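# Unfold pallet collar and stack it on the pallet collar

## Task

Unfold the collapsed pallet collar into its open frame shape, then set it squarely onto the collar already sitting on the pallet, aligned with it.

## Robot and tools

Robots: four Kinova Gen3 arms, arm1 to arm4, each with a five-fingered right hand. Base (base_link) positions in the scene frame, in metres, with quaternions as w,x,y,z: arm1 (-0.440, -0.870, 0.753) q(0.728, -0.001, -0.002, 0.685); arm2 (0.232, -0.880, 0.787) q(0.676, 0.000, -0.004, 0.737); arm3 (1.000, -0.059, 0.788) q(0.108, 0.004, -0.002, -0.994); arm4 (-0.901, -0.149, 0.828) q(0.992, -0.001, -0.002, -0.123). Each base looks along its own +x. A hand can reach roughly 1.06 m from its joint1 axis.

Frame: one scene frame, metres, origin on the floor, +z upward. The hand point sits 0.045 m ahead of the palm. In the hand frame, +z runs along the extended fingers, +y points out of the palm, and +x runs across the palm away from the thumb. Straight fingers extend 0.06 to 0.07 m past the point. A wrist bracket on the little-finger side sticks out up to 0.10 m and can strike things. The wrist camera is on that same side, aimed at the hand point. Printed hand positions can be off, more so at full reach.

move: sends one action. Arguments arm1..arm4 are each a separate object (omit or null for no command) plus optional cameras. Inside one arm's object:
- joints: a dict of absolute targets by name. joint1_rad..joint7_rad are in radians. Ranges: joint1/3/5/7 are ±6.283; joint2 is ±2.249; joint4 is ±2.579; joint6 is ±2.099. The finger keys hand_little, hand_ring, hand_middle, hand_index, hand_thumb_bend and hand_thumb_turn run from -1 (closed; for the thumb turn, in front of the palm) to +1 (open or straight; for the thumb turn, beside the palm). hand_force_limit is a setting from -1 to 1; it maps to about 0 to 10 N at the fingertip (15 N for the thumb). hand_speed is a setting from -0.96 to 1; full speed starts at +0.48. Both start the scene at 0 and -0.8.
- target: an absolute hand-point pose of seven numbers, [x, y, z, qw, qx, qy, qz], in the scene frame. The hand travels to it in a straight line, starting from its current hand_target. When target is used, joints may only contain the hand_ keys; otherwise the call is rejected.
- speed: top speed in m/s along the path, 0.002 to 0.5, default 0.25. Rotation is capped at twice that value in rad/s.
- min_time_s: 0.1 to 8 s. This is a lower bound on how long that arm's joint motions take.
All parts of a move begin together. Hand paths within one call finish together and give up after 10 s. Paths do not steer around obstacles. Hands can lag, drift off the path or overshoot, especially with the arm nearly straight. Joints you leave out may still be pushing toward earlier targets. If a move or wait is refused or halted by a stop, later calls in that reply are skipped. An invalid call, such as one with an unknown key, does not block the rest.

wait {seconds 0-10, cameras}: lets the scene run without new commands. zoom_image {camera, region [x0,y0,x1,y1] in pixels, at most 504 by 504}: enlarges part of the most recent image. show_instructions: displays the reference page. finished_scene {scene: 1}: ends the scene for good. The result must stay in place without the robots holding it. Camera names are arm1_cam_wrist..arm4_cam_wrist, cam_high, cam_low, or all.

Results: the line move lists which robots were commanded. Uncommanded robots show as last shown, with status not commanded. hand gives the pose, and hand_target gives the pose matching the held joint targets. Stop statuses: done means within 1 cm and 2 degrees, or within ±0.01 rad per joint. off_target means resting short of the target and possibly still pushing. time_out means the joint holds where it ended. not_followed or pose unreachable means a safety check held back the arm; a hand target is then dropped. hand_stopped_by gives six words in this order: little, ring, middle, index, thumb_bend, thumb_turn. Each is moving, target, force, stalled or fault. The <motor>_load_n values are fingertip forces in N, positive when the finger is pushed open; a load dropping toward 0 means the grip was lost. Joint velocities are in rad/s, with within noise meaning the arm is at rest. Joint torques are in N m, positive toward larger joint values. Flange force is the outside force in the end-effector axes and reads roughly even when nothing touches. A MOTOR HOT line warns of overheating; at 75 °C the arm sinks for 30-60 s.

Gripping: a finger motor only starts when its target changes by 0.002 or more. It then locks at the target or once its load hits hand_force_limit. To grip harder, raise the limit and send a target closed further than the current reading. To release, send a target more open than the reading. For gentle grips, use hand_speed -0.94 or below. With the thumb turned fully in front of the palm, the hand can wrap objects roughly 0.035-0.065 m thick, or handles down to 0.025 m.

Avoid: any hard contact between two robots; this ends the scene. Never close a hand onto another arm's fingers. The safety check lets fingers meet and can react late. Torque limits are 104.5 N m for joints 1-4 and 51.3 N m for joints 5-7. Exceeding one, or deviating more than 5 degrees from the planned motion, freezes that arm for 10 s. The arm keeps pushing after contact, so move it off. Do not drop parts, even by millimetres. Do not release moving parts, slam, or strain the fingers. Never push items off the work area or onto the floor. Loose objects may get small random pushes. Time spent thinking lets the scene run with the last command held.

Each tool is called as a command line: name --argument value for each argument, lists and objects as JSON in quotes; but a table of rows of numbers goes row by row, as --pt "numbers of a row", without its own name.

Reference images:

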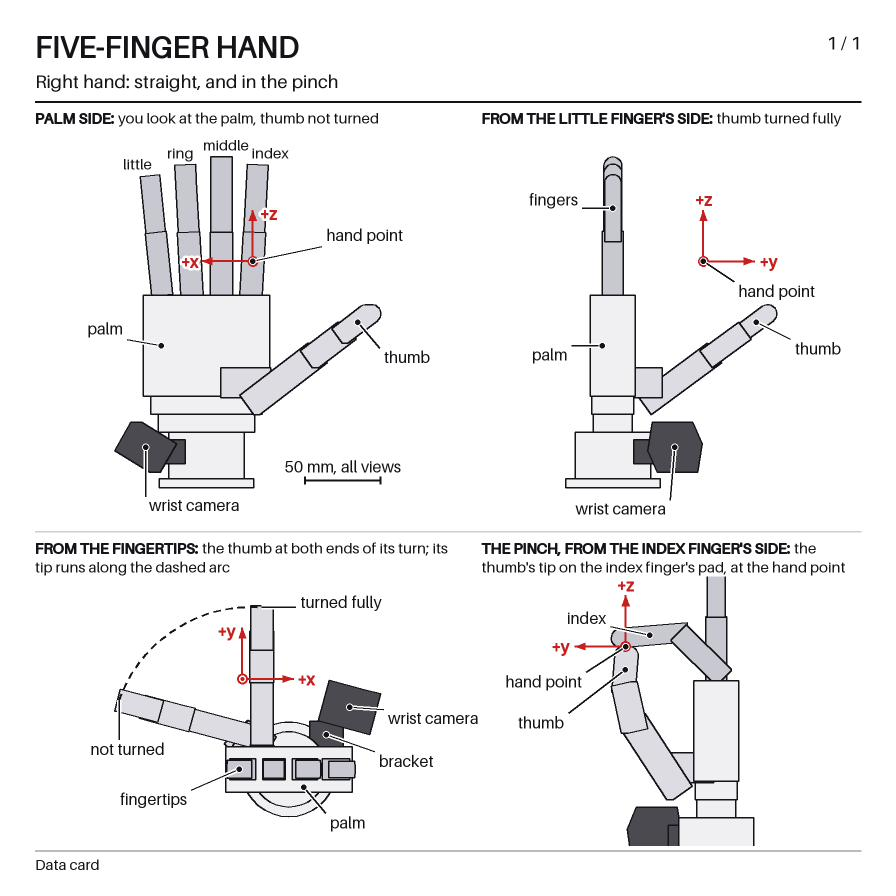

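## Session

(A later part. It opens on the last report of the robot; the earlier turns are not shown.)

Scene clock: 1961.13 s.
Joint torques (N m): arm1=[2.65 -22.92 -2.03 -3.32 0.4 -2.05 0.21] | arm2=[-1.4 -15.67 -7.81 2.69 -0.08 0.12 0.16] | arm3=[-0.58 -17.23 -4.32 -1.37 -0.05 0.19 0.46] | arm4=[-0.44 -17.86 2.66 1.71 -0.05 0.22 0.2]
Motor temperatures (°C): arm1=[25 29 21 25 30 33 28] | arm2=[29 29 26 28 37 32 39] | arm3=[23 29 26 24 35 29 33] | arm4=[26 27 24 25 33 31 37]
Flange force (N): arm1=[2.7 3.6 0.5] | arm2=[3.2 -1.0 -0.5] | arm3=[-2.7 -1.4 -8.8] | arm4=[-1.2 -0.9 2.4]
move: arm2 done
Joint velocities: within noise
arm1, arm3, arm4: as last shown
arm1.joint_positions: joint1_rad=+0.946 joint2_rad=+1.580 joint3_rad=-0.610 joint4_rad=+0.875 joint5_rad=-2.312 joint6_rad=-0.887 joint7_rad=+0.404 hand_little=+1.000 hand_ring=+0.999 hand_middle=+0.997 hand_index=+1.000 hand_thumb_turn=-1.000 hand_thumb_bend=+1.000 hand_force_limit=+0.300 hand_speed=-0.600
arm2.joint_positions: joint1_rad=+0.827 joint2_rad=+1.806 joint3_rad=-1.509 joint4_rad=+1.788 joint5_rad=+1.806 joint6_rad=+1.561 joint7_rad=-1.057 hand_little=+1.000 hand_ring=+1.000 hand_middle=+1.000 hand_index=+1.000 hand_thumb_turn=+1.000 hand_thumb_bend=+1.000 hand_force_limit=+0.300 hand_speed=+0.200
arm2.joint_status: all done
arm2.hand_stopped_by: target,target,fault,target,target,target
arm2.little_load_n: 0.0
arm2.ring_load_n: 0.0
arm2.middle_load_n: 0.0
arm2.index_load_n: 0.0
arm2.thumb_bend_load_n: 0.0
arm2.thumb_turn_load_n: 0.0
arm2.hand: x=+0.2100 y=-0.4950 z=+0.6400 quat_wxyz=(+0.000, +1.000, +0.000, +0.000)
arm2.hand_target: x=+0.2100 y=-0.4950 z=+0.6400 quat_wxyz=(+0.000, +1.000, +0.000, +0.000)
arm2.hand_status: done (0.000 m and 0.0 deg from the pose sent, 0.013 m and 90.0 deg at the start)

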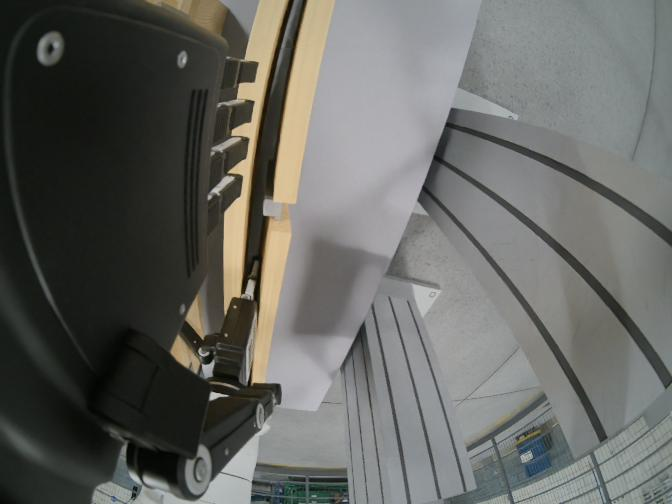

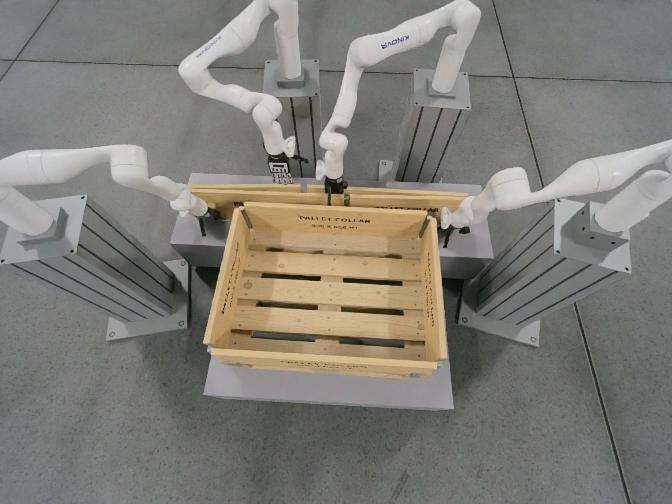

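move --arm1 '{"target": [0.052, -0.377, 0.512, 0.0, 0.0, 1.0, 0.0], "speed": 0.04}'

move --arm1 '{"target": [0.018, -0.377, 0.512, 0.0, 0.0, 1.0, 0.0], "speed": 0.05}' --arm2 '{"target": [0.088, -0.498, 0.62, 0.0, 1.0, 0.0, 0.0], "speed": 0.2}' --cameras '["arm2_cam_wrist", "arm1_cam_wrist", "cam_high"]'

zoom_image --camera "arm2_cam_wrist" --region '[190, 20, 400, 240]'

Scene clock: 1981.60 s.
Joint torques (N m): arm1=[1.94 -24.88 -2.97 -3.77 0.15 -1.84 0.14] | arm2=[-1.45 -15.73 -7.83 2.72 -0.08 0.22 0.12] | arm3=[-0.57 -17.21 -4.33 -1.36 -0.04 0.19 0.48] | arm4=[-0.46 -17.93 2.62 1.75 -0.02 0.29 0.2]
Motor temperatures (°C): arm1=[25 29 21 25 30 33 28] | arm2=[29 29 26 28 37 32 39] | arm3=[23 30 26 24 35 29 33] | arm4=[26 27 24 25 33 31 37]
Flange force (N): arm1=[2.0 2.7 3.6] | arm2=[3.4 -1.1 -0.2] | arm3=[-2.7 -1.4 -8.7] | arm4=[-1.0 -0.9 2.6]
move: arm1 done
Joint velocities: within noise
arm1.joint_positions: joint1_rad=+0.941 joint2_rad=+1.575 joint3_rad=-0.612 joint4_rad=+0.870 joint5_rad=-2.315 joint6_rad=-0.895 joint7_rad=+0.405 hand_little=+1.000 hand_ring=+0.999 hand_middle=+0.997 hand_index=+1.000 hand_thumb_turn=-1.000 hand_thumb_bend=+1.000 hand_force_limit=+0.300 hand_speed=-0.600
arm1.joint_status: not commanded
arm1.hand_stopped_by: target,target,target,target,target,target
arm1.little_load_n: 0.0
arm1.ring_load_n: 0.0
arm1.middle_load_n: -6.0
arm1.index_load_n: -0.5
arm1.thumb_bend_load_n: 0.0
arm1.thumb_turn_load_n: 0.0
arm1.hand: x=+0.0520 y=-0.3769 z=+0.5120 quat_wxyz=(+0.000, +0.000, -1.000, +0.000)
arm1.hand_target: x=+0.0520 y=-0.3770 z=+0.5120 quat_wxyz=(+0.000, +0.000, -1.000, +0.000)
arm1.hand_status: done (0.000 m and 0.0 deg from the pose sent, 0.005 m and 0.0 deg at the start)
arm2, arm3, arm4: as last shown
pictures: none

Scene clock: 1982.83 s.
Joint torques (N m): arm1=[-5.62 -15.2 -8.29 3.68 -3.28 -1.71 0.28] | arm2=[-1.33 -15.62 -7.89 2.84 -0.1 0.17 0.11] | arm3=[-0.82 -16.72 -4.45 -0.8 -0.05 0.53 0.44] | arm4=[-0.47 -17.88 2.64 1.71 -0.03 0.25 0.2]
Motor temperatures (°C): arm1=[25 29 21 25 30 33 28] | arm2=[29 29 26 28 37 32 39] | arm3=[23 30 26 24 35 29 33] | arm4=[26 27 24 25 33 31 37]
Flange force (N): arm1=[-11.6 -0.8 -3.2] | arm2=[3.2 -1.6 -0.1] | arm3=[-1.9 -1.3 -8.6] | arm4=[-1.1 -1.0 2.4]
move: arm1 done; arm2 not_followed
Joint velocities: within noise
arm1.joint_positions: joint1_rad=+0.925 joint2_rad=+1.532 joint3_rad=-0.584 joint4_rad=+1.011 joint5_rad=-2.289 joint6_rad=-0.818 joint7_rad=+0.293 hand_little=+1.000 hand_ring=+0.999 hand_middle=+0.998 hand_index=+1.000 hand_thumb_turn=-1.000 hand_thumb_bend=+1.000 hand_force_limit=+0.300 hand_speed=-0.600
arm1.joint_status: not commanded
arm1.hand_stopped_by: target,target,target,target,target,target
arm1.little_load_n: 0.0
arm1.ring_load_n: 0.0
arm1.middle_load_n: -1.0
arm1.index_load_n: 0.0
arm1.thumb_bend_load_n: 0.0
arm1.thumb_turn_load_n: 0.0
arm1.hand: x=+0.0179 y=-0.3770 z=+0.5120 quat_wxyz=(+0.000, +0.000, -1.000, +0.000)
arm1.hand_target: x=+0.0180 y=-0.3770 z=+0.5120 quat_wxyz=(+0.000, +0.000, -1.000, +0.000)
arm1.hand_status: done (0.000 m and 0.0 deg from the pose sent, 0.034 m and 0.0 deg at the start)
arm2.joint_positions: joint1_rad=+0.790 joint2_rad=+1.814 joint3_rad=-1.510 joint4_rad=+1.788 joint5_rad=+1.814 joint6_rad=+1.563 joint7_rad=-1.093 hand_little=+1.000 hand_ring=+1.000 hand_middle=+1.000 hand_index=+1.000 hand_thumb_turn=+1.000 hand_thumb_bend=+1.000 hand_force_limit=+0.300 hand_speed=+0.200
arm2.joint_status: not commanded
arm2.hand_stopped_by: target,target,fault,target,target,target
arm2.little_load_n: 0.0
arm2.ring_load_n: 0.0
arm2.middle_load_n: 0.0
arm2.index_load_n: 0.0
arm2.thumb_bend_load_n: 0.0
arm2.thumb_turn_load_n: 0.0
arm2.hand: x=+0.1927 y=-0.4957 z=+0.6373 quat_wxyz=(+0.000, +1.000, +0.000, +0.000)
arm2.hand_target: x=+0.1927 y=-0.4957 z=+0.6373 quat_wxyz=(+0.000, +1.000, +0.000, +0.000)
arm2.hand_status: not_followed (0.106 m and 0.0 deg from the pose sent, 0.124 m and 0.0 deg at the start; pose on its path clipped on 22 of 37 steps)
arm3, arm4: as last shown
pictures: arm1_cam_wrist, arm2_cam_wrist, cam_high
pose unreachable (arm2 arm): on one or more control steps of this call this arm could not follow its commanded pose, so it was not sent that pose on those steps. On the call's last step it was still not sent that pose. It may still have moved: this result reports where it is.
cause: moving toward the commanded pose would bring a part of the arm too close to another arm (this arm's hand and the arm1 arm's hand, 19 mm apart when this arm was first held).

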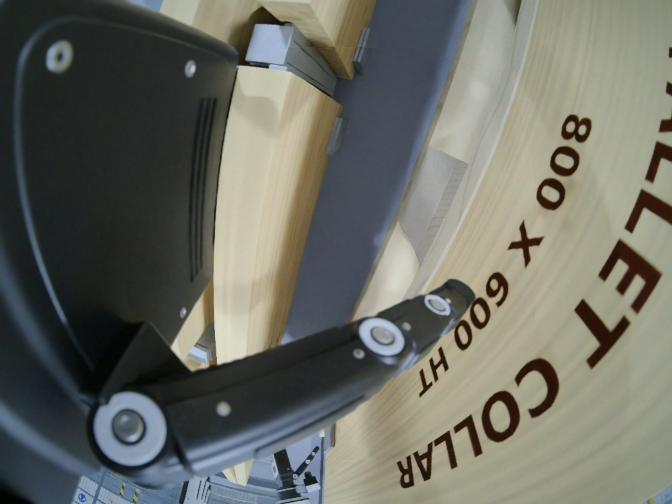

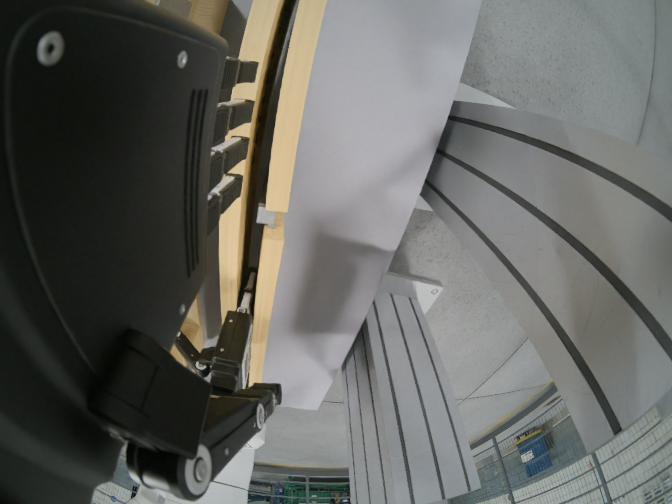

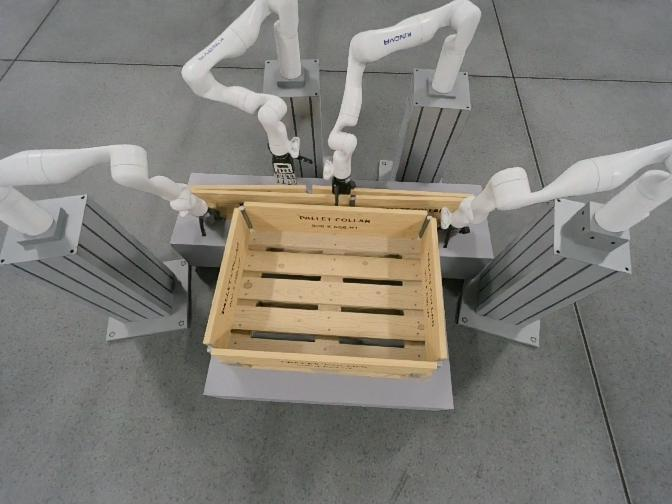

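Scaled by 2.291 from the camera's image (finer frame: 960x720).

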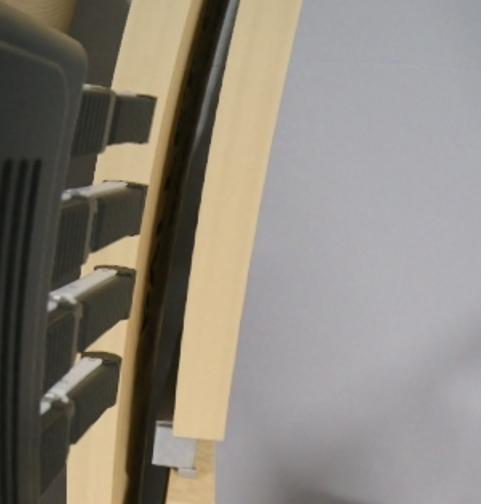

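move

Scene clock: 2011.20 s.
Joint torques (N m): arm1=[-5.52 -15.28 -8.23 3.65 -3.24 -1.62 0.29] | arm2=[-1.37 -15.65 -7.86 2.86 -0.09 0.17 0.13] | arm3=[-0.77 -16.74 -4.43 -0.79 -0.04 0.54 0.47] | arm4=[-0.45 -17.91 2.65 1.78 -0.03 0.25 0.2]
Motor temperatures (°C): arm1=[25 28 21 25 30 32 28] | arm2=[29 29 26 28 37 32 39] | arm3=[23 30 26 24 34 29 33] | arm4=[26 27 24 25 32 31 37]
Flange force (N): arm1=[-11.7 -0.4 -3.1] | arm2=[3.2 -1.5 -0.1] | arm3=[-1.9 -1.5 -8.5] | arm4=[-1.3 -0.9 2.7]
Joint velocities: within noise
arm1.joint_positions: joint1_rad=+0.925 joint2_rad=+1.532 joint3_rad=-0.584 joint4_rad=+1.011 joint5_rad=-2.289 joint6_rad=-0.818 joint7_rad=+0.293 hand_little=+1.000 hand_ring=+0.999 hand_middle=+0.998 hand_index=+1.000 hand_thumb_turn=-1.000 hand_thumb_bend=+1.000 hand_force_limit=+0.300 hand_speed=-0.600
arm1.joint_status: not commanded
arm1.hand_stopped_by: target,target,target,target,target,target
arm1.little_load_n: 0.0
arm1.ring_load_n: 0.0
arm1.middle_load_n: -1.5
arm1.index_load_n: 0.0
arm1.thumb_bend_load_n: 0.0
arm1.thumb_turn_load_n: 0.0
arm1.hand: x=+0.0180 y=-0.3770 z=+0.5120 quat_wxyz=(+0.000, +0.000, -1.000, +0.000) (m; scene frame)
arm1.hand_target: x=+0.0180 y=-0.3770 z=+0.5120 quat_wxyz=(+0.000, +0.000, -1.000, +0.000) (m; scene frame)
arm1.hand_status: done (0.000 m and 0.0 deg from the pose sent, 0.034 m and 0.0 deg at the start)
arm2.joint_positions: joint1_rad=+0.790 joint2_rad=+1.814 joint3_rad=-1.510 joint4_rad=+1.788 joint5_rad=+1.814 joint6_rad=+1.563 joint7_rad=-1.093 hand_little=+1.000 hand_ring=+1.000 hand_middle=+1.000 hand_index=+1.000 hand_thumb_turn=+1.000 hand_thumb_bend=+1.000 hand_force_limit=+0.300 hand_speed=+0.200
arm2.joint_status: not commanded
arm2.hand_stopped_by: target,target,fault,target,target,target
arm2.little_load_n: 0.0
arm2.ring_load_n: 0.0
arm2.middle_load_n: 0.0
arm2.index_load_n: 0.0
arm2.thumb_bend_load_n: 0.0
arm2.thumb_turn_load_n: 0.0
arm2.hand: x=+0.1927 y=-0.4957 z=+0.6373 quat_wxyz=(+0.000, +1.000, +0.000, +0.000) (m; scene frame)
arm2.hand_target: x=+0.1927 y=-0.4957 z=+0.6373 quat_wxyz=(+0.000, +1.000, +0.000, +0.000) (m; scene frame)
arm2.hand_status: off_target (0.106 m and 0.0 deg from the pose sent, 0.124 m and 0.0 deg at the start; pose on its path clipped on 22 of 37 steps)
arm3.joint_positions: joint1_rad=-0.026 joint2_rad=+1.702 joint3_rad=-0.342 joint4_rad=+1.363 joint5_rad=-0.131 joint6_rad=-0.005 joint7_rad=+1.520 hand_little=+1.000 hand_ring=+1.000 hand_middle=+1.000 hand_index=+1.000 hand_thumb_turn=-1.000 hand_thumb_bend=+0.934 hand_force_limit=+0.000 hand_speed=+0.300
arm3.joint_status: not commanded
arm3.hand_stopped_by: target,target,target,target,target,target
arm3.little_load_n: 0.0
arm3.ring_load_n: 0.0
arm3.middle_load_n: 0.0
arm3.index_load_n: 0.0
arm3.thumb_bend_load_n: 0.0
arm3.thumb_turn_load_n: 0.0
arm3.hand: x=+0.6200 y=-0.2960 z=+0.3920 quat_wxyz=(+0.000, +0.000, -0.985, +0.174) (m; scene frame)
arm3.hand_target: x=+0.6200 y=-0.2960 z=+0.3920 quat_wxyz=(+0.000, +0.000, -0.985, +0.174) (m; scene frame)
arm3.hand_status: not commanded
arm4.joint_positions: joint1_rad=-0.363 joint2_rad=+1.842 joint3_rad=+0.375 joint4_rad=+1.417 joint5_rad=+0.371 joint6_rad=-0.063 joint7_rad=-2.147 hand_little=+1.000 hand_ring=+1.000 hand_middle=+1.000 hand_index=+1.000 hand_thumb_turn=-1.000 hand_thumb_bend=+1.000 hand_force_limit=+0.000 hand_speed=+0.300
arm4.joint_status: not commanded
arm4.hand_stopped_by: target,target,target,target,target,target
arm4.little_load_n: 0.0
arm4.ring_load_n: 0.5
arm4.middle_load_n: 0.5
arm4.index_load_n: 0.0
arm4.thumb_bend_load_n: 0.0
arm4.thumb_turn_load_n: 0.0
arm4.hand: x=-0.4800 y=-0.2960 z=+0.3920 quat_wxyz=(+0.000, +0.000, -0.985, +0.174) (m; scene frame)
arm4.hand_target: x=-0.4800 y=-0.2960 z=+0.3920 quat_wxyz=(+0.000, +0.000, -0.985, +0.174) (m; scene frame)
arm4.hand_status: not commanded
pictures: arm1_cam_wrist, arm2_cam_wrist, arm3_cam_wrist, arm4_cam_wrist, cam_high, cam_low

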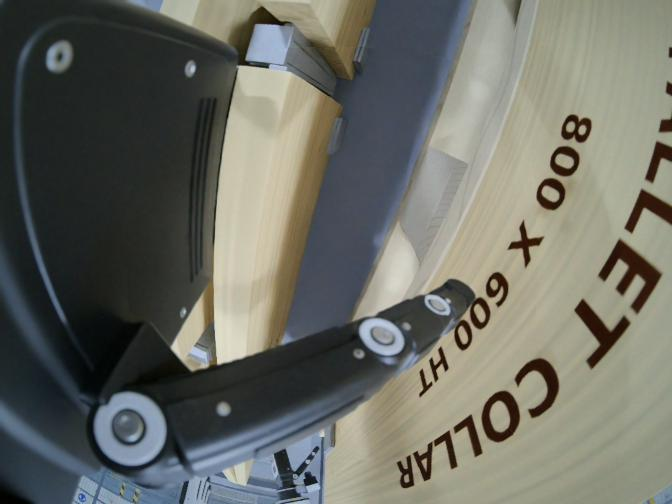

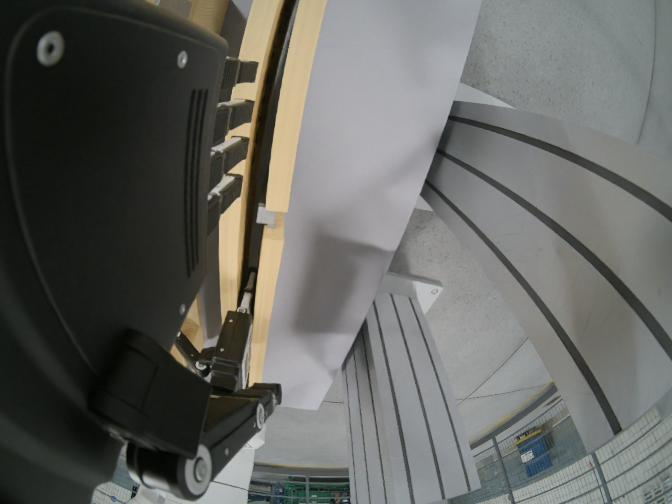

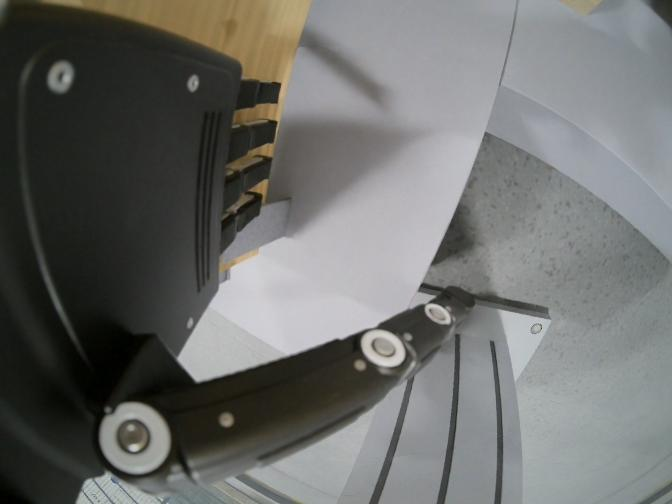

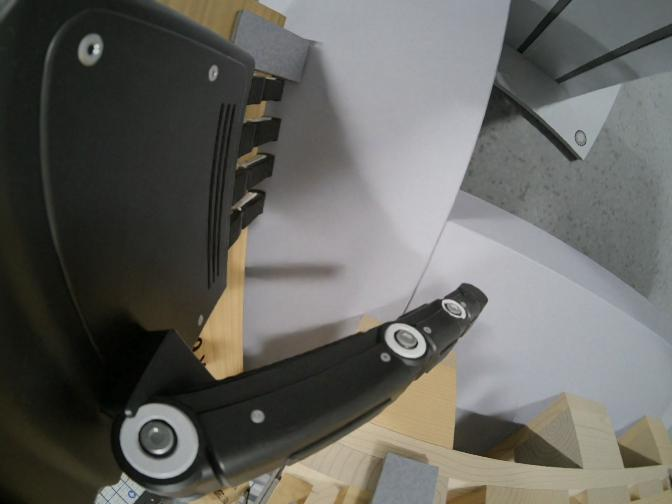

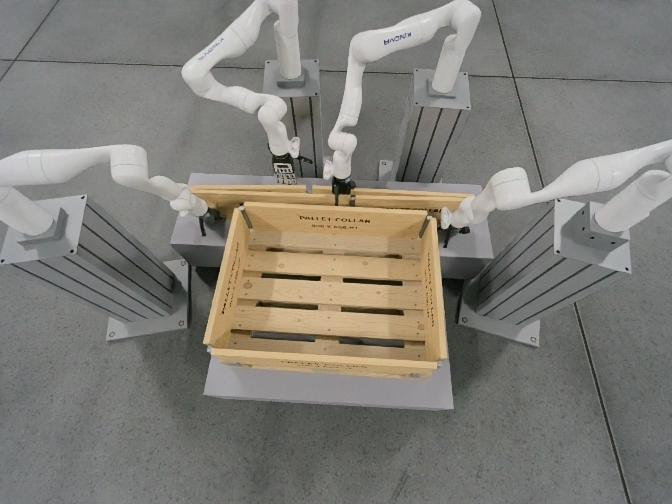

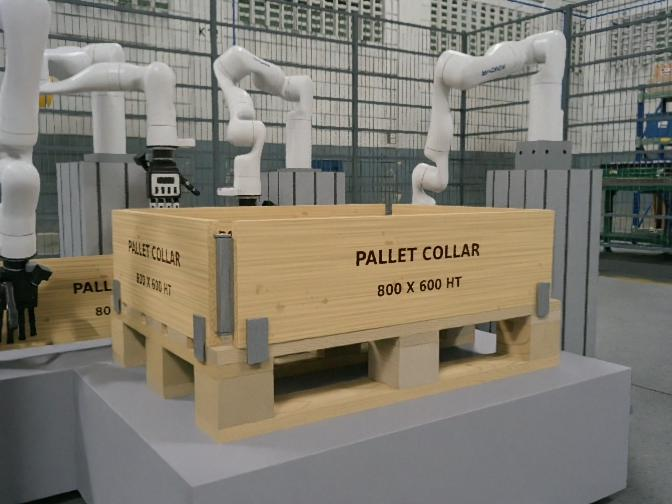

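zoom_image --camera "cam_high" --region '[160, 140, 500, 270]'

zoom_image --camera "arm1_cam_wrist" --region '[150, 0, 500, 500]'

zoom_image --camera "arm2_cam_wrist" --region '[150, 0, 400, 420]'

Scaled by 1.482.

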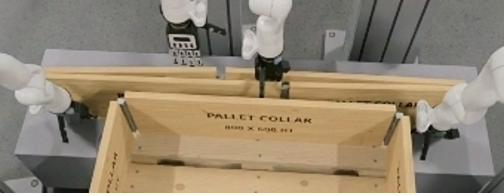

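Scaled by 1.008 from the camera's image (finer frame: 960x720).

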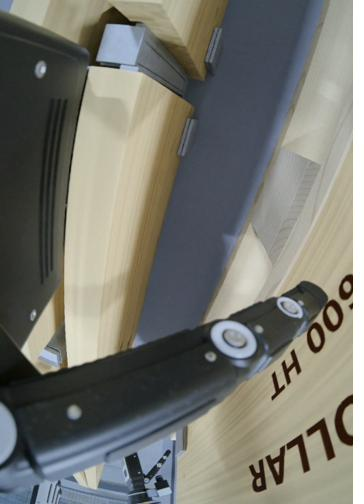

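Scaled by 1.200 from the camera's image (finer frame: 960x720).

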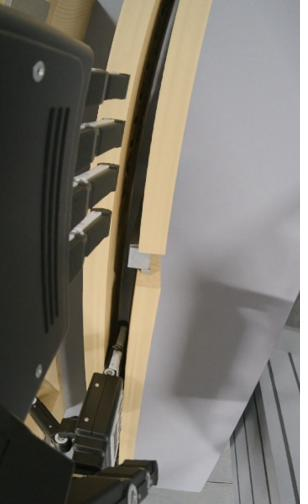

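move --arm1 '{"target":[0.030,-0.377,0.512,0,0,1,0],"speed":0.03}' --arm2 '{"joints":{"hand_ring":-1,"hand_little":-1,"hand_thumb_turn":-1}}'

Scene clock: 2057.80 s.
Joint torques (N m): arm1=[1.46 -24.93 -3.8 -4.36 0.19 -0.7 0.17] | arm2=[-1.39 -15.66 -7.88 2.75 -0.09 0.2 0.13] | arm3=[-0.82 -16.92 -4.56 -0.9 -0.07 0.44 0.46] | arm4=[-0.46 -17.89 2.64 1.74 -0.07 0.28 0.23]
Motor temperatures (°C): arm1=[24 28 21 25 30 32 28] | arm2=[29 29 26 28 37 32 39] | arm3=[23 30 26 24 34 29 33] | arm4=[26 27 24 25 32 31 37]
Flange force (N): arm1=[3.2 0.6 2.3] | arm2=[3.3 -1.1 -0.1] | arm3=[-1.9 -1.2 -8.4] | arm4=[-1.1 -1.0 2.5]
move: arm1 done; arm2 done
Joint velocities: within noise
arm1.joint_positions: joint1_rad=+0.932 joint2_rad=+1.546 joint3_rad=-0.594 joint4_rad=+0.964 joint5_rad=-2.298 joint6_rad=-0.844 joint7_rad=+0.332 hand_little=+1.000 hand_ring=+0.999 hand_middle=+0.998 hand_index=+1.000 hand_thumb_turn=-1.000 hand_thumb_bend=+1.000 hand_force_limit=+0.300 hand_speed=-0.600
arm1.joint_status: not commanded
arm1.hand_stopped_by: target,target,target,target,target,target
arm1.little_load_n: 0.0
arm1.ring_load_n: 0.5
arm1.middle_load_n: -2.5
arm1.index_load_n: 0.0
arm1.thumb_bend_load_n: 0.0
arm1.thumb_turn_load_n: 0.0
arm1.hand: x=+0.0300 y=-0.3770 z=+0.5120 quat_wxyz=(+0.000, +0.000, -1.000, +0.000)
arm1.hand_target: x=+0.0300 y=-0.3770 z=+0.5120 quat_wxyz=(+0.000, +0.000, -1.000, +0.000)
arm1.hand_status: done (0.000 m and 0.0 deg from the pose sent, 0.012 m and 0.0 deg at the start)
arm2.joint_positions: joint1_rad=+0.790 joint2_rad=+1.814 joint3_rad=-1.510 joint4_rad=+1.788 joint5_rad=+1.814 joint6_rad=+1.563 joint7_rad=-1.093 hand_little=-1.000 hand_ring=-1.000 hand_middle=+1.000 hand_index=+1.000 hand_thumb_turn=-1.000 hand_thumb_bend=+1.000 hand_force_limit=+0.300 hand_speed=+0.200
arm2.joint_status: all done
arm2.hand_stopped_by: target,target,fault,target,target,target
arm2.little_load_n: 0.0
arm2.ring_load_n: 0.0
arm2.middle_load_n: 0.0
arm2.index_load_n: 0.0
arm2.thumb_bend_load_n: 0.0
arm2.thumb_turn_load_n: 0.0
arm2.hand: x=+0.1927 y=-0.4957 z=+0.6373 quat_wxyz=(+0.000, +1.000, +0.000, +0.000)
arm2.hand_target: x=+0.1927 y=-0.4957 z=+0.6373 quat_wxyz=(+0.000, +1.000, +0.000, +0.000)
arm2.hand_status: not commanded
arm3, arm4: as last shown
arm3.index_load_n: -0.5
arm3.thumb_bend_load_n: -0.5
arm4.ring_load_n: 0.0
arm4.middle_load_n: 0.0
pictures: none

move --arm2 '{"target":[0.187,-0.498,0.600,0,1,0,0],"speed":0.06}' --cameras '["arm2_cam_wrist"]'

zoom_image --camera "arm2_cam_wrist" --region '[180, 0, 400, 300]'

Scene clock: 2062.93 s.
Joint torques (N m): arm1=[1.42 -24.99 -3.82 -4.25 0.14 -0.61 0.21] | arm2=[-1.36 -15.47 -7.76 3.25 -0.05 0.21 0.11] | arm3=[-0.81 -16.89 -4.52 -0.92 -0.06 0.45 0.46] | arm4=[-0.45 -17.87 2.64 1.72 -0.02 0.26 0.22]
Motor temperatures (°C): arm1=[24 28 21 25 30 32 28] | arm2=[29 29 26 28 37 32 39] | arm3=[23 30 26 24 34 29 33] | arm4=[26 27 24 25 32 31 37]
Flange force (N): arm1=[2.6 1.1 2.6] | arm2=[3.3 -1.1 0.0] | arm3=[-2.0 -1.2 -8.5] | arm4=[-1.1 -0.9 2.4]
move: arm2 done
Joint velocities: within noise
arm1, arm3, arm4: as last shown
arm1.ring_load_n: 0.0
arm2.joint_positions: joint1_rad=+0.781 joint2_rad=+1.873 joint3_rad=-1.460 joint4_rad=+1.758 joint5_rad=+1.882 joint6_rad=+1.521 joint7_rad=-1.089 hand_little=-1.000 hand_ring=-1.000 hand_middle=+1.000 hand_index=+1.000 hand_thumb_turn=-1.000 hand_thumb_bend=+1.000 hand_force_limit=+0.300 hand_speed=+0.200
arm2.joint_status: not commanded
arm2.hand_stopped_by: target,target,fault,target,target,target
arm2.little_load_n: 0.5
arm2.ring_load_n: 0.0
arm2.middle_load_n: 0.0
arm2.index_load_n: 0.0
arm2.thumb_bend_load_n: 0.0
arm2.thumb_turn_load_n: 0.0
arm2.hand: x=+0.1870 y=-0.4980 z=+0.6000 quat_wxyz=(+0.000, +1.000, +0.000, +0.000)
arm2.hand_target: x=+0.1870 y=-0.4980 z=+0.6000 quat_wxyz=(+0.000, +1.000, +0.000, +0.000)
arm2.hand_status: done (0.000 m and 0.0 deg from the pose sent, 0.038 m and 0.0 deg at the start)
arm3.index_load_n: 0.0
arm3.thumb_bend_load_n: 0.0
arm4.thumb_turn_load_n: -0.5

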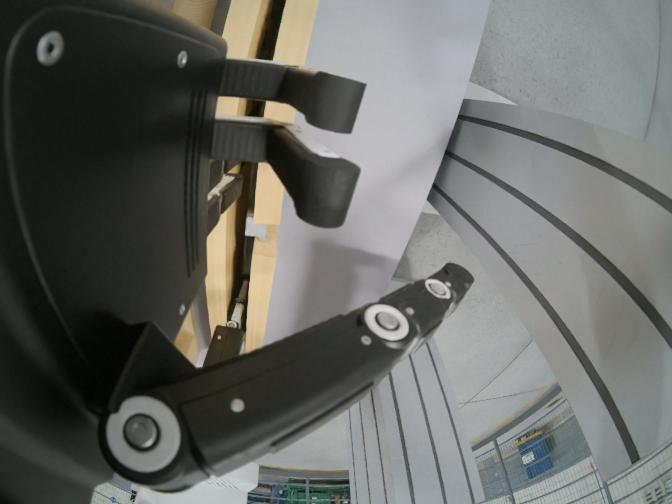

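Scaled by 1.680 from the camera's image (finer frame: 960x720).

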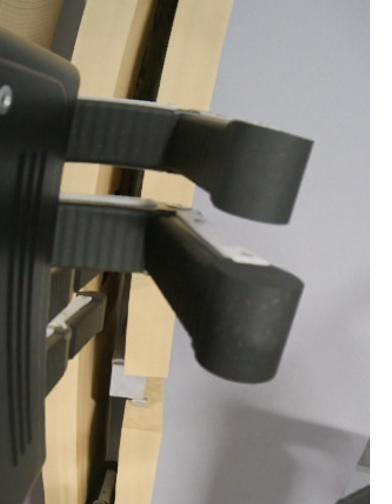

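move --arm2 '{"target":[0.187,-0.4975,0.575,0,1,0,0],"speed":0.05}' --cameras '["arm2_cam_wrist"]'

zoom_image --camera "arm2_cam_wrist" --region '[180, 0, 400, 300]'

Scene clock: 2074.20 s.
Joint torques (N m): arm1=[1.33 -24.94 -3.75 -4.32 0.11 -0.69 0.22] | arm2=[-1.42 -15.33 -7.64 3.55 -0.13 0.15 0.11] | arm3=[-0.84 -16.89 -4.54 -0.91 -0.07 0.45 0.45] | arm4=[-0.42 -17.89 2.66 1.79 -0.01 0.28 0.23]
Motor temperatures (°C): arm1=[24 28 21 25 30 32 28] | arm2=[29 29 26 28 37 32 39] | arm3=[23 30 25 24 34 29 33] | arm4=[26 27 24 25 32 31 37]
Flange force (N): arm1=[3.0 0.5 2.4] | arm2=[3.5 -0.8 0.0] | arm3=[-2.0 -1.1 -8.5] | arm4=[-1.1 -0.8 2.6]
move: arm2 done
Joint velocities: within noise
arm1, arm3, arm4: as last shown
arm2.joint_positions: joint1_rad=+0.780 joint2_rad=+1.911 joint3_rad=-1.428 joint4_rad=+1.725 joint5_rad=+1.922 joint6_rad=+1.489 joint7_rad=-1.071 hand_little=-1.000 hand_ring=-1.000 hand_middle=+1.000 hand_index=+1.000 hand_thumb_turn=-1.000 hand_thumb_bend=+1.000 hand_force_limit=+0.300 hand_speed=+0.200
arm2.joint_status: not commanded
arm2.hand_stopped_by: target,target,fault,target,target,target
arm2.little_load_n: 0.0
arm2.ring_load_n: 0.0
arm2.middle_load_n: 0.0
arm2.index_load_n: 0.0
arm2.thumb_bend_load_n: 0.0
arm2.thumb_turn_load_n: 0.0
arm2.hand: x=+0.1870 y=-0.4975 z=+0.5750 quat_wxyz=(+0.000, +1.000, +0.000, +0.000)
arm2.hand_target: x=+0.1870 y=-0.4975 z=+0.5750 quat_wxyz=(+0.000, +1.000, +0.000, +0.000)
arm2.hand_status: done (0.000 m and 0.0 deg from the pose sent, 0.025 m and 0.0 deg at the start)
arm4.thumb_turn_load_n: 0.0

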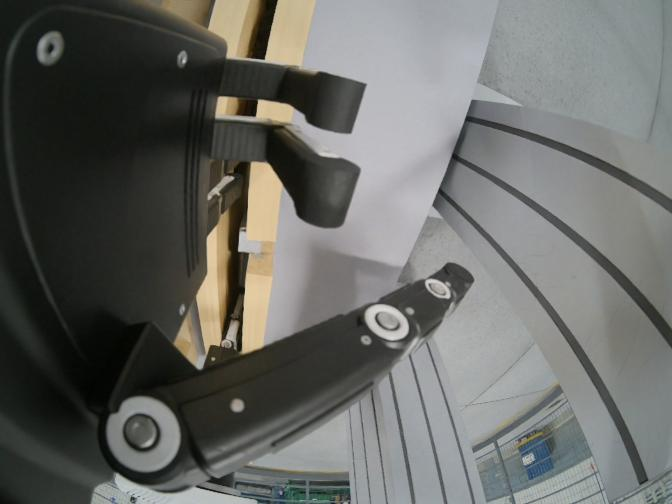

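Scaled by 1.680 from the camera's image (finer frame: 960x720).

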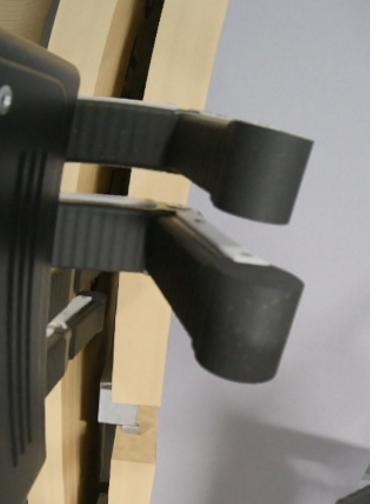

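move --arm2 '{"target":[0.187,-0.4975,0.556,0,1,0,0],"speed":0.04}'

Scene clock: 2078.13 s.
Joint torques (N m): arm1=[1.4 -25 -3.8 -4.35 0.14 -0.7 0.26] | arm2=[-1.41 -15.28 -7.54 3.91 -0.1 0.19 0.14] | arm3=[-0.84 -16.83 -4.55 -0.92 -0.07 0.46 0.47] | arm4=[-0.44 -17.93 2.71 1.76 -0.03 0.2 0.21]
Motor temperatures (°C): arm1=[24 28 21 25 30 32 28] | arm2=[29 29 26 28 37 32 39] | arm3=[23 30 25 24 34 29 33] | arm4=[26 27 24 25 32 31 37]
Flange force (N): arm1=[3.3 0.5 2.4] | arm2=[3.4 -1.2 0.3] | arm3=[-2.0 -1.2 -8.7] | arm4=[-1.4 -0.8 2.7]
move: arm2 done
Joint velocities: within noise
arm1, arm3, arm4: as last shown
arm2.joint_positions: joint1_rad=+0.780 joint2_rad=+1.939 joint3_rad=-1.406 joint4_rad=+1.698 joint5_rad=+1.952 joint6_rad=+1.463 joint7_rad=-1.057 hand_little=-1.000 hand_ring=-1.000 hand_middle=+1.000 hand_index=+1.000 hand_thumb_turn=-1.000 hand_thumb_bend=+1.000 hand_force_limit=+0.300 hand_speed=+0.200
arm2.joint_status: not commanded
arm2.hand_stopped_by: target,target,fault,target,target,target
arm2.little_load_n: 0.0
arm2.ring_load_n: 0.0
arm2.middle_load_n: 0.0
arm2.index_load_n: 0.0
arm2.thumb_bend_load_n: 0.0
arm2.thumb_turn_load_n: 0.0
arm2.hand: x=+0.1870 y=-0.4975 z=+0.5560 quat_wxyz=(+0.000, +1.000, +0.000, +0.000)
arm2.hand_target: x=+0.1870 y=-0.4975 z=+0.5560 quat_wxyz=(+0.000, +1.000, +0.000, +0.000)
arm2.hand_status: done (0.000 m and 0.0 deg from the pose sent, 0.019 m and 0.0 deg at the start)
arm3.index_load_n: -0.5
pictures: none

move --arm2 '{"target":[0.187,-0.5075,0.556,0,1,0,0],"speed":0.03}' --arm1 '{"target":[0.030,-0.373,0.512,0,0,1,0],"speed":0.03}'

Scene clock: 2081.90 s.
Joint torques (N m): arm1=[-1.21 -25.57 -6.04 -4.54 -0.37 0.71 0.31] | arm2=[-1.33 -12.58 -5.2 5.67 -2.4 1.63 0.17] | arm3=[-0.54 -17.23 -4.34 -1.37 -0.04 0.19 0.46] | arm4=[-0.44 -17.93 2.68 1.73 -0.07 0.27 0.23]
Motor temperatures (°C): arm1=[24 28 21 25 30 32 28] | arm2=[29 29 26 28 37 32 39] | arm3=[23 30 25 24 34 29 33] | arm4=[26 27 24 25 32 31 37]
Flange force (N): arm1=[1.2 -3.2 2.0] | arm2=[2.9 -8.7 2.1] | arm3=[-2.7 -1.5 -8.7] | arm4=[-1.1 -0.9 2.5]
move: arm1 done; arm2 done
Joint velocities: within noise
arm1.joint_positions: joint1_rad=+0.925 joint2_rad=+1.551 joint3_rad=-0.597 joint4_rad=+0.948 joint5_rad=-2.301 joint6_rad=-0.853 joint7_rad=+0.336 hand_little=+1.000 hand_ring=+0.999 hand_middle=+0.998 hand_index=+1.000 hand_thumb_turn=-1.000 hand_thumb_bend=+1.000 hand_force_limit=+0.300 hand_speed=-0.600
arm1.joint_status: not commanded
arm1.hand_stopped_by: target,target,target,target,target,target
arm1.little_load_n: 0.0
arm1.ring_load_n: 0.0
arm1.middle_load_n: 0.0
arm1.index_load_n: 0.0
arm1.thumb_bend_load_n: 0.0
arm1.thumb_turn_load_n: 0.0
arm1.hand: x=+0.0300 y=-0.3730 z=+0.5120 quat_wxyz=(+0.000, +0.000, -1.000, +0.000)
arm1.hand_target: x=+0.0300 y=-0.3730 z=+0.5120 quat_wxyz=(+0.000, +0.000, -1.000, +0.000)
arm1.hand_status: done (0.000 m and 0.0 deg from the pose sent, 0.004 m and 0.0 deg at the start)
arm2.joint_positions: joint1_rad=+0.793 joint2_rad=+1.944 joint3_rad=-1.397 joint4_rad=+1.732 joint5_rad=+1.961 joint6_rad=+1.469 joint7_rad=-1.079 hand_little=-1.000 hand_ring=-1.000 hand_middle=+1.000 hand_index=+1.000 hand_thumb_turn=-1.000 hand_thumb_bend=+1.000 hand_force_limit=+0.300 hand_speed=+0.200
arm2.joint_status: not commanded
arm2.hand_stopped_by: target,target,fault,target,target,target
arm2.little_load_n: 0.0
arm2.ring_load_n: 0.0
arm2.middle_load_n: 0.5
arm2.index_load_n: 0.0
arm2.thumb_bend_load_n: 0.0
arm2.thumb_turn_load_n: 0.0
arm2.hand: x=+0.1870 y=-0.5075 z=+0.5560 quat_wxyz=(+0.000, +1.000, +0.000, +0.000)
arm2.hand_target: x=+0.1870 y=-0.5075 z=+0.5560 quat_wxyz=(+0.000, +1.000, +0.000, +0.000)
arm2.hand_status: done (0.000 m and 0.0 deg from the pose sent, 0.010 m and 0.0 deg at the start)
arm3, arm4: as last shown
arm3.index_load_n: 0.0
arm4.index_load_n: -0.5
pictures: none

move --arm2 '{"target":[0.187,-0.5175,0.556,0,1,0,0],"speed":0.03}' --arm1 '{"target":[0.030,-0.370,0.512,0,0,1,0],"speed":0.03}' --arm4 '{"target":[-0.480,-0.302,0.392,0,0,0.985,-0.174],"speed":0.03}' --cameras '["arm2_cam_wrist","arm1_cam_wrist","cam_high"]'

zoom_image --camera "arm2_cam_wrist" --region '[180, 0, 400, 300]'

zoom_image --camera "cam_high" --region '[160, 140, 500, 270]'

Scene clock: 2088.83 s.
Joint torques (N m): arm1=[-2.51 -25.92 -7.17 -5.12 -0.57 1.58 0.42] | arm2=[-1.37 -11.05 -3.98 6.76 -3.68 2.15 0.19] | arm3=[-0.54 -17.22 -4.3 -1.36 -0.06 0.19 0.47] | arm4=[-0.4 -17.92 2.69 1.66 -0.05 0.24 0.18]
Motor temperatures (°C): arm1=[24 28 21 25 30 32 28] | arm2=[29 29 26 28 37 32 39] | arm3=[23 30 25 24 34 29 33] | arm4=[26 27 24 25 32 31 37]
Flange force (N): arm1=[2.0 -6.7 0.7] | arm2=[2.8 -12.6 3.1] | arm3=[-2.7 -1.5 -8.7] | arm4=[-1.0 -0.8 2.3]
move: arm1 done; arm2 done; arm4 done
Joint velocities: within noise
arm1.joint_positions: joint1_rad=+0.920 joint2_rad=+1.555 joint3_rad=-0.599 joint4_rad=+0.936 joint5_rad=-2.304 joint6_rad=-0.860 joint7_rad=+0.339 hand_little=+1.000 hand_ring=+0.999 hand_middle=+0.998 hand_index=+1.000 hand_thumb_turn=-1.000 hand_thumb_bend=+1.000 hand_force_limit=+0.300 hand_speed=-0.600
arm1.joint_status: not commanded
arm1.hand_stopped_by: target,target,target,target,target,target
arm1.little_load_n: 0.0
arm1.ring_load_n: 0.0
arm1.middle_load_n: 0.0
arm1.index_load_n: 0.0
arm1.thumb_bend_load_n: 0.0
arm1.thumb_turn_load_n: 0.5
arm1.hand: x=+0.0300 y=-0.3700 z=+0.5120 quat_wxyz=(+0.000, +0.000, -1.000, +0.000)
arm1.hand_target: x=+0.0300 y=-0.3700 z=+0.5120 quat_wxyz=(+0.000, +0.000, -1.000, +0.000)
arm1.hand_status: done (0.000 m and 0.0 deg from the pose sent, 0.003 m and 0.0 deg at the start)
arm2.joint_positions: joint1_rad=+0.806 joint2_rad=+1.949 joint3_rad=-1.388 joint4_rad=+1.765 joint5_rad=+1.971 joint6_rad=+1.475 joint7_rad=-1.100 hand_little=-1.000 hand_ring=-1.000 hand_middle=+1.000 hand_index=+1.000 hand_thumb_turn=-1.000 hand_thumb_bend=+1.000 hand_force_limit=+0.300 hand_speed=+0.200
arm2.joint_status: not commanded
arm2.hand_stopped_by: target,target,fault,target,target,target
arm2.little_load_n: 0.5
arm2.ring_load_n: 0.5
arm2.middle_load_n: 1.0
arm2.index_load_n: 0.0
arm2.thumb_bend_load_n: 0.0
arm2.thumb_turn_load_n: 0.0
arm2.hand: x=+0.1870 y=-0.5175 z=+0.5560 quat_wxyz=(+0.000, +1.000, +0.000, +0.000)
arm2.hand_target: x=+0.1870 y=-0.5175 z=+0.5560 quat_wxyz=(+0.000, +1.000, +0.000, +0.000)
arm2.hand_status: done (0.000 m and 0.0 deg from the pose sent, 0.010 m and 0.0 deg at the start)
arm3: as last shown
arm3.thumb_turn_load_n: 0.5
arm4.joint_positions: joint1_rad=-0.348 joint2_rad=+1.842 joint3_rad=+0.377 joint4_rad=+1.412 joint5_rad=+0.378 joint6_rad=-0.063 joint7_rad=-2.141 hand_little=+1.000 hand_ring=+1.000 hand_middle=+1.000 hand_index=+1.000 hand_thumb_turn=-1.000 hand_thumb_bend=+1.000 hand_force_limit=+0.000 hand_speed=+0.300
arm4.joint_status: not commanded
arm4.hand_stopped_by: target,target,target,target,target,target
arm4.little_load_n: 0.0
arm4.ring_load_n: 0.0
arm4.middle_load_n: 0.0
arm4.index_load_n: 0.0
arm4.thumb_bend_load_n: -0.5
arm4.thumb_turn_load_n: 0.0
arm4.hand: x=-0.4800 y=-0.3020 z=+0.3920 quat_wxyz=(+0.000, +0.000, -0.985, +0.174)
arm4.hand_target: x=-0.4800 y=-0.3020 z=+0.3920 quat_wxyz=(+0.000, +0.000, -0.985, +0.174)
arm4.hand_status: done (0.000 m and 0.0 deg from the pose sent, 0.006 m and 0.0 deg at the start)
pictures: arm1_cam_wrist, arm2_cam_wrist, cam_high

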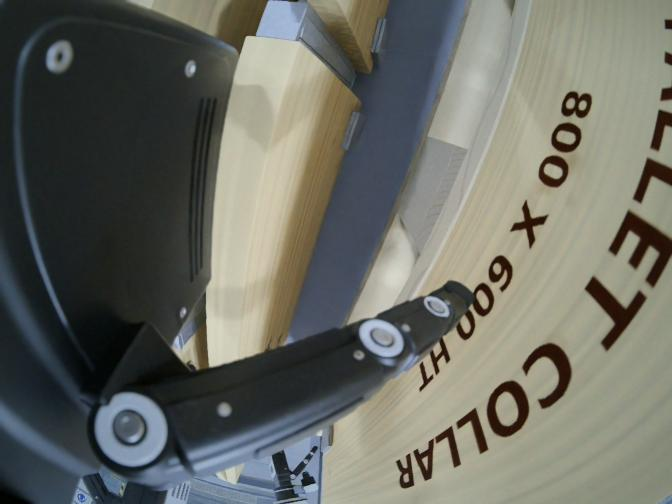

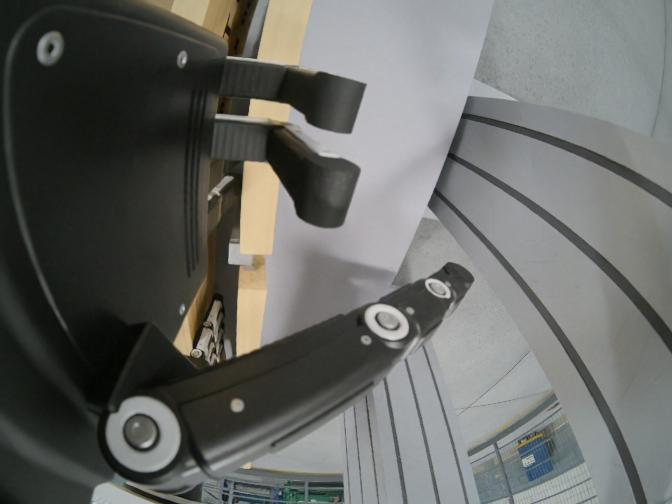

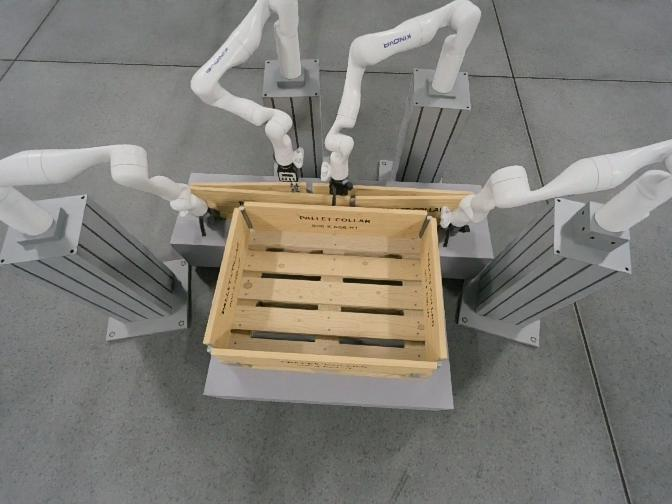

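Scaled by 1.680 from the camera's image (finer frame: 960x720).

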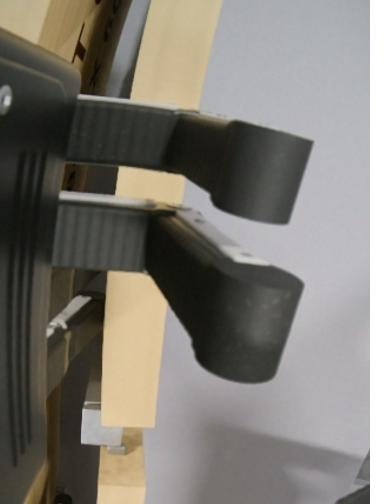

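Scaled by 1.482.

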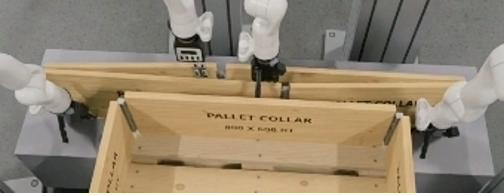

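move --arm2 '{"target":[0.187,-0.512,0.556,0,1,0,0],"speed":0.03}'

move --arm2 '{"target":[0.187,-0.512,0.605,0,1,0,0],"speed":0.08}'

move --arm2 '{"joints":{"hand_ring":1,"hand_little":1}}' --cameras '["arm2_cam_wrist","cam_high"]'

zoom_image --camera "arm2_cam_wrist" --region '[180, 0, 400, 300]'

Scene clock: 2098.60 s.
Joint torques (N m): arm1=[-0.99 -26.41 -6.09 -4.84 -0.33 0.61 0.28] | arm2=[-1.35 -11.39 -4.13 4.68 -1.84 1.28 0.16] | arm3=[-0.56 -17.24 -4.32 -1.36 -0.07 0.2 0.47] | arm4=[-0.37 -17.91 2.66 1.69 -0.02 0.25 0.21]
Motor temperatures (°C): arm1=[24 29 21 25 30 32 28] | arm2=[29 29 26 28 37 32 39] | arm3=[23 30 25 24 34 29 33] | arm4=[26 27 24 25 32 31 37]
Flange force (N): arm1=[1.6 -3.2 3.2] | arm2=[3.0 -7.0 -3.6] | arm3=[-2.7 -1.4 -8.7] | arm4=[-1.0 -0.7 2.3]
move: arm2 done
Joint velocities: within noise
arm1, arm3, arm4: as last shown
arm1.joint_positions: joint1_rad=+0.920 joint2_rad=+1.555 joint3_rad=-0.599 joint4_rad=+0.936 joint5_rad=-2.304 joint6_rad=-0.859 joint7_rad=+0.339 hand_little=+1.000 hand_ring=+0.999 hand_middle=+0.998 hand_index=+1.000 hand_thumb_turn=-1.000 hand_thumb_bend=+1.000 hand_force_limit=+0.300 hand_speed=-0.600
arm1.thumb_turn_load_n: 0.0
arm1.hand: x=+0.0300 y=-0.3699 z=+0.5120 quat_wxyz=(+0.000, +0.000, -1.000, +0.000)
arm2.joint_positions: joint1_rad=+0.799 joint2_rad=+1.946 joint3_rad=-1.393 joint4_rad=+1.747 joint5_rad=+1.966 joint6_rad=+1.472 joint7_rad=-1.088 hand_little=-1.000 hand_ring=-1.000 hand_middle=+1.000 hand_index=+1.000 hand_thumb_turn=-1.000 hand_thumb_bend=+1.000 hand_force_limit=+0.300 hand_speed=+0.200
arm2.joint_status: not commanded
arm2.hand_stopped_by: target,target,fault,target,target,target
arm2.little_load_n: 0.0
arm2.ring_load_n: 0.0
arm2.middle_load_n: 0.5
arm2.index_load_n: 0.0
arm2.thumb_bend_load_n: 0.0
arm2.thumb_turn_load_n: 0.0
arm2.hand: x=+0.1870 y=-0.5120 z=+0.5560 quat_wxyz=(+0.000, +1.000, +0.000, +0.000)
arm2.hand_target: x=+0.1870 y=-0.5120 z=+0.5560 quat_wxyz=(+0.000, +1.000, +0.000, +0.000)
arm2.hand_status: done (0.000 m and 0.0 deg from the pose sent, 0.005 m and 0.0 deg at the start)
arm3.ring_load_n: -0.5
arm3.thumb_bend_load_n: -0.5
arm3.thumb_turn_load_n: 0.0
arm4.thumb_bend_load_n: 0.0
pictures: none

Scene clock: 2099.73 s.
Joint torques (N m): arm1=[0.99 -24.54 -3.94 -3.73 -0.05 -1 0.25] | arm2=[-1.51 -15.1 -7.53 3.35 -0.11 0.19 0.15] | arm3=[-0.56 -17.19 -4.34 -1.35 -0.06 0.18 0.45] | arm4=[-0.53 -17.95 2.57 1.69 -0.07 0.25 0.25]
Motor temperatures (°C): arm1=[24 29 21 25 30 32 28] | arm2=[29 29 26 28 37 32 39] | arm3=[23 30 25 24 34 29 33] | arm4=[26 27 24 25 32 31 37]
Flange force (N): arm1=[1.9 1.0 2.6] | arm2=[3.6 -1.2 0.1] | arm3=[-2.6 -1.5 -8.8] | arm4=[-1.0 -1.1 2.6]
move: arm2 done
Joint velocities: within noise
arm1, arm4: as last shown
arm1.joint_positions: joint1_rad=+0.920 joint2_rad=+1.555 joint3_rad=-0.599 joint4_rad=+0.936 joint5_rad=-2.304 joint6_rad=-0.860 joint7_rad=+0.339 hand_little=+1.000 hand_ring=+0.999 hand_middle=+0.998 hand_index=+1.000 hand_thumb_turn=-1.000 hand_thumb_bend=+1.000 hand_force_limit=+0.300 hand_speed=-0.600
arm1.little_load_n: -0.5
arm1.middle_load_n: -2.0
arm1.hand: x=+0.0300 y=-0.3700 z=+0.5120 quat_wxyz=(+0.000, +0.000, -1.000, +0.000)
arm2.joint_positions: joint1_rad=+0.798 joint2_rad=+1.872 joint3_rad=-1.457 joint4_rad=+1.811 joint5_rad=+1.883 joint6_rad=+1.535 joint7_rad=-1.124 hand_little=-1.000 hand_ring=-1.000 hand_middle=+1.000 hand_index=+1.000 hand_thumb_turn=-1.000 hand_thumb_bend=+1.000 hand_force_limit=+0.300 hand_speed=+0.200
arm2.joint_status: not commanded
arm2.hand_stopped_by: target,target,fault,target,target,target
arm2.little_load_n: 0.0
arm2.ring_load_n: 0.0
arm2.middle_load_n: 0.0
arm2.index_load_n: 0.0
arm2.thumb_bend_load_n: -0.5
arm2.thumb_turn_load_n: 0.0
arm2.hand: x=+0.1870 y=-0.5120 z=+0.6050 quat_wxyz=(+0.000, +1.000, +0.000, +0.000)
arm2.hand_target: x=+0.1870 y=-0.5120 z=+0.6050 quat_wxyz=(+0.000, +1.000, +0.000, +0.000)
arm2.hand_status: done (0.000 m and 0.0 deg from the pose sent, 0.049 m and 0.0 deg at the start)
arm3.joint_positions: joint1_rad=-0.026 joint2_rad=+1.702 joint3_rad=-0.342 joint4_rad=+1.363 joint5_rad=-0.131 joint6_rad=-0.005 joint7_rad=+1.520 hand_little=+1.000 hand_ring=+1.000 hand_middle=+1.000 hand_index=+1.000 hand_thumb_turn=-1.000 hand_thumb_bend=+0.934 hand_force_limit=+0.000 hand_speed=+0.300
arm3.joint_status: not commanded
arm3.hand_stopped_by: target,target,target,target,target,target
arm3.little_load_n: 0.0
arm3.ring_load_n: 0.0
arm3.middle_load_n: 0.0
arm3.index_load_n: 0.0
arm3.thumb_bend_load_n: 0.0
arm3.thumb_turn_load_n: 0.0
arm3.hand: x=+0.6200 y=-0.2960 z=+0.3920 quat_wxyz=(+0.000, +0.000, -0.985, +0.174)
arm3.hand_target: x=+0.6200 y=-0.2960 z=+0.3920 quat_wxyz=(+0.000, +0.000, -0.985, +0.174)
arm3.hand_status: not commanded
arm4.little_load_n: -0.5
pictures: none

Scene clock: 2100.83 s.
Joint torques (N m): arm1=[0.83 -24.66 -4.33 -3.82 -0.13 -0.74 0.23] | arm2=[-1.35 -15.13 -7.56 3.34 -0.08 0.21 0.14] | arm3=[-0.58 -17.22 -4.34 -1.38 -0.04 0.19 0.5] | arm4=[-0.37 -17.87 2.7 1.72 -0.02 0.26 0.21]
Motor temperatures (°C): arm1=[24 29 21 25 30 32 28] | arm2=[29 29 26 28 37 32 39] | arm3=[23 30 25 24 34 29 33] | arm4=[26 27 24 25 32 31 37]
Flange force (N): arm1=[1.8 0.7 2.5] | arm2=[3.3 -1.3 0.1] | arm3=[-2.7 -1.4 -8.8] | arm4=[-1.1 -0.7 2.3]
move: arm2 done
Joint velocities: within noise
arm1, arm3, arm4: as last shown
arm1.middle_load_n: -1.5
arm2.joint_positions: joint1_rad=+0.798 joint2_rad=+1.872 joint3_rad=-1.457 joint4_rad=+1.811 joint5_rad=+1.883 joint6_rad=+1.535 joint7_rad=-1.124 hand_little=+1.000 hand_ring=+1.000 hand_middle=+1.000 hand_index=+1.000 hand_thumb_turn=-1.000 hand_thumb_bend=+1.000 hand_force_limit=+0.300 hand_speed=+0.200
arm2.joint_status: all done
arm2.hand_stopped_by: target,target,fault,target,target,target
arm2.little_load_n: 0.0
arm2.ring_load_n: 0.0
arm2.middle_load_n: 0.0
arm2.index_load_n: 0.0
arm2.thumb_bend_load_n: -0.5
arm2.thumb_turn_load_n: 0.0
arm2.hand: x=+0.1870 y=-0.5120 z=+0.6050 quat_wxyz=(+0.000, +1.000, +0.000, +0.000)
arm2.hand_target: x=+0.1870 y=-0.5120 z=+0.6050 quat_wxyz=(+0.000, +1.000, +0.000, +0.000)
arm2.hand_status: not commanded
arm3.ring_load_n: -0.5
arm4.little_load_n: 0.0

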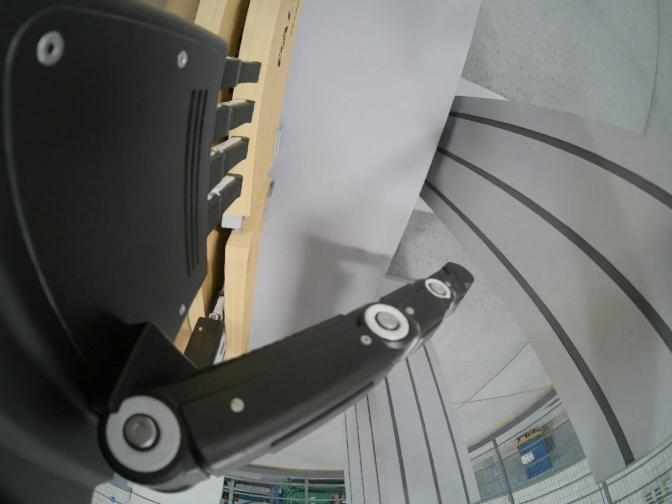

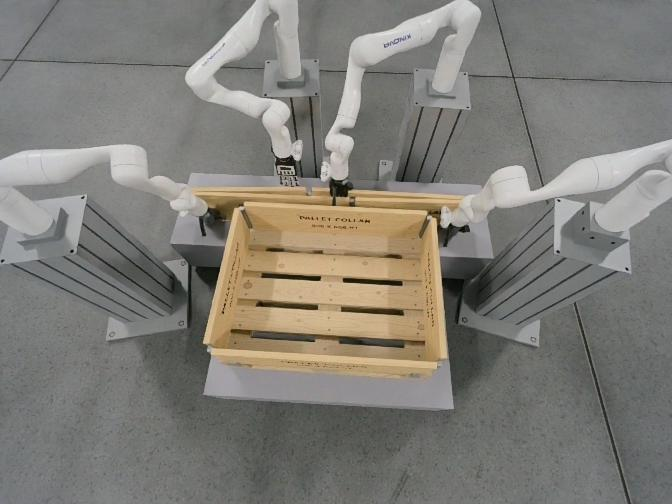

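Scaled by 1.680 from the camera's image (finer frame: 960x720).

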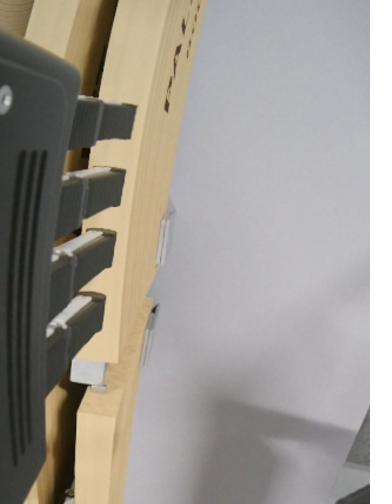

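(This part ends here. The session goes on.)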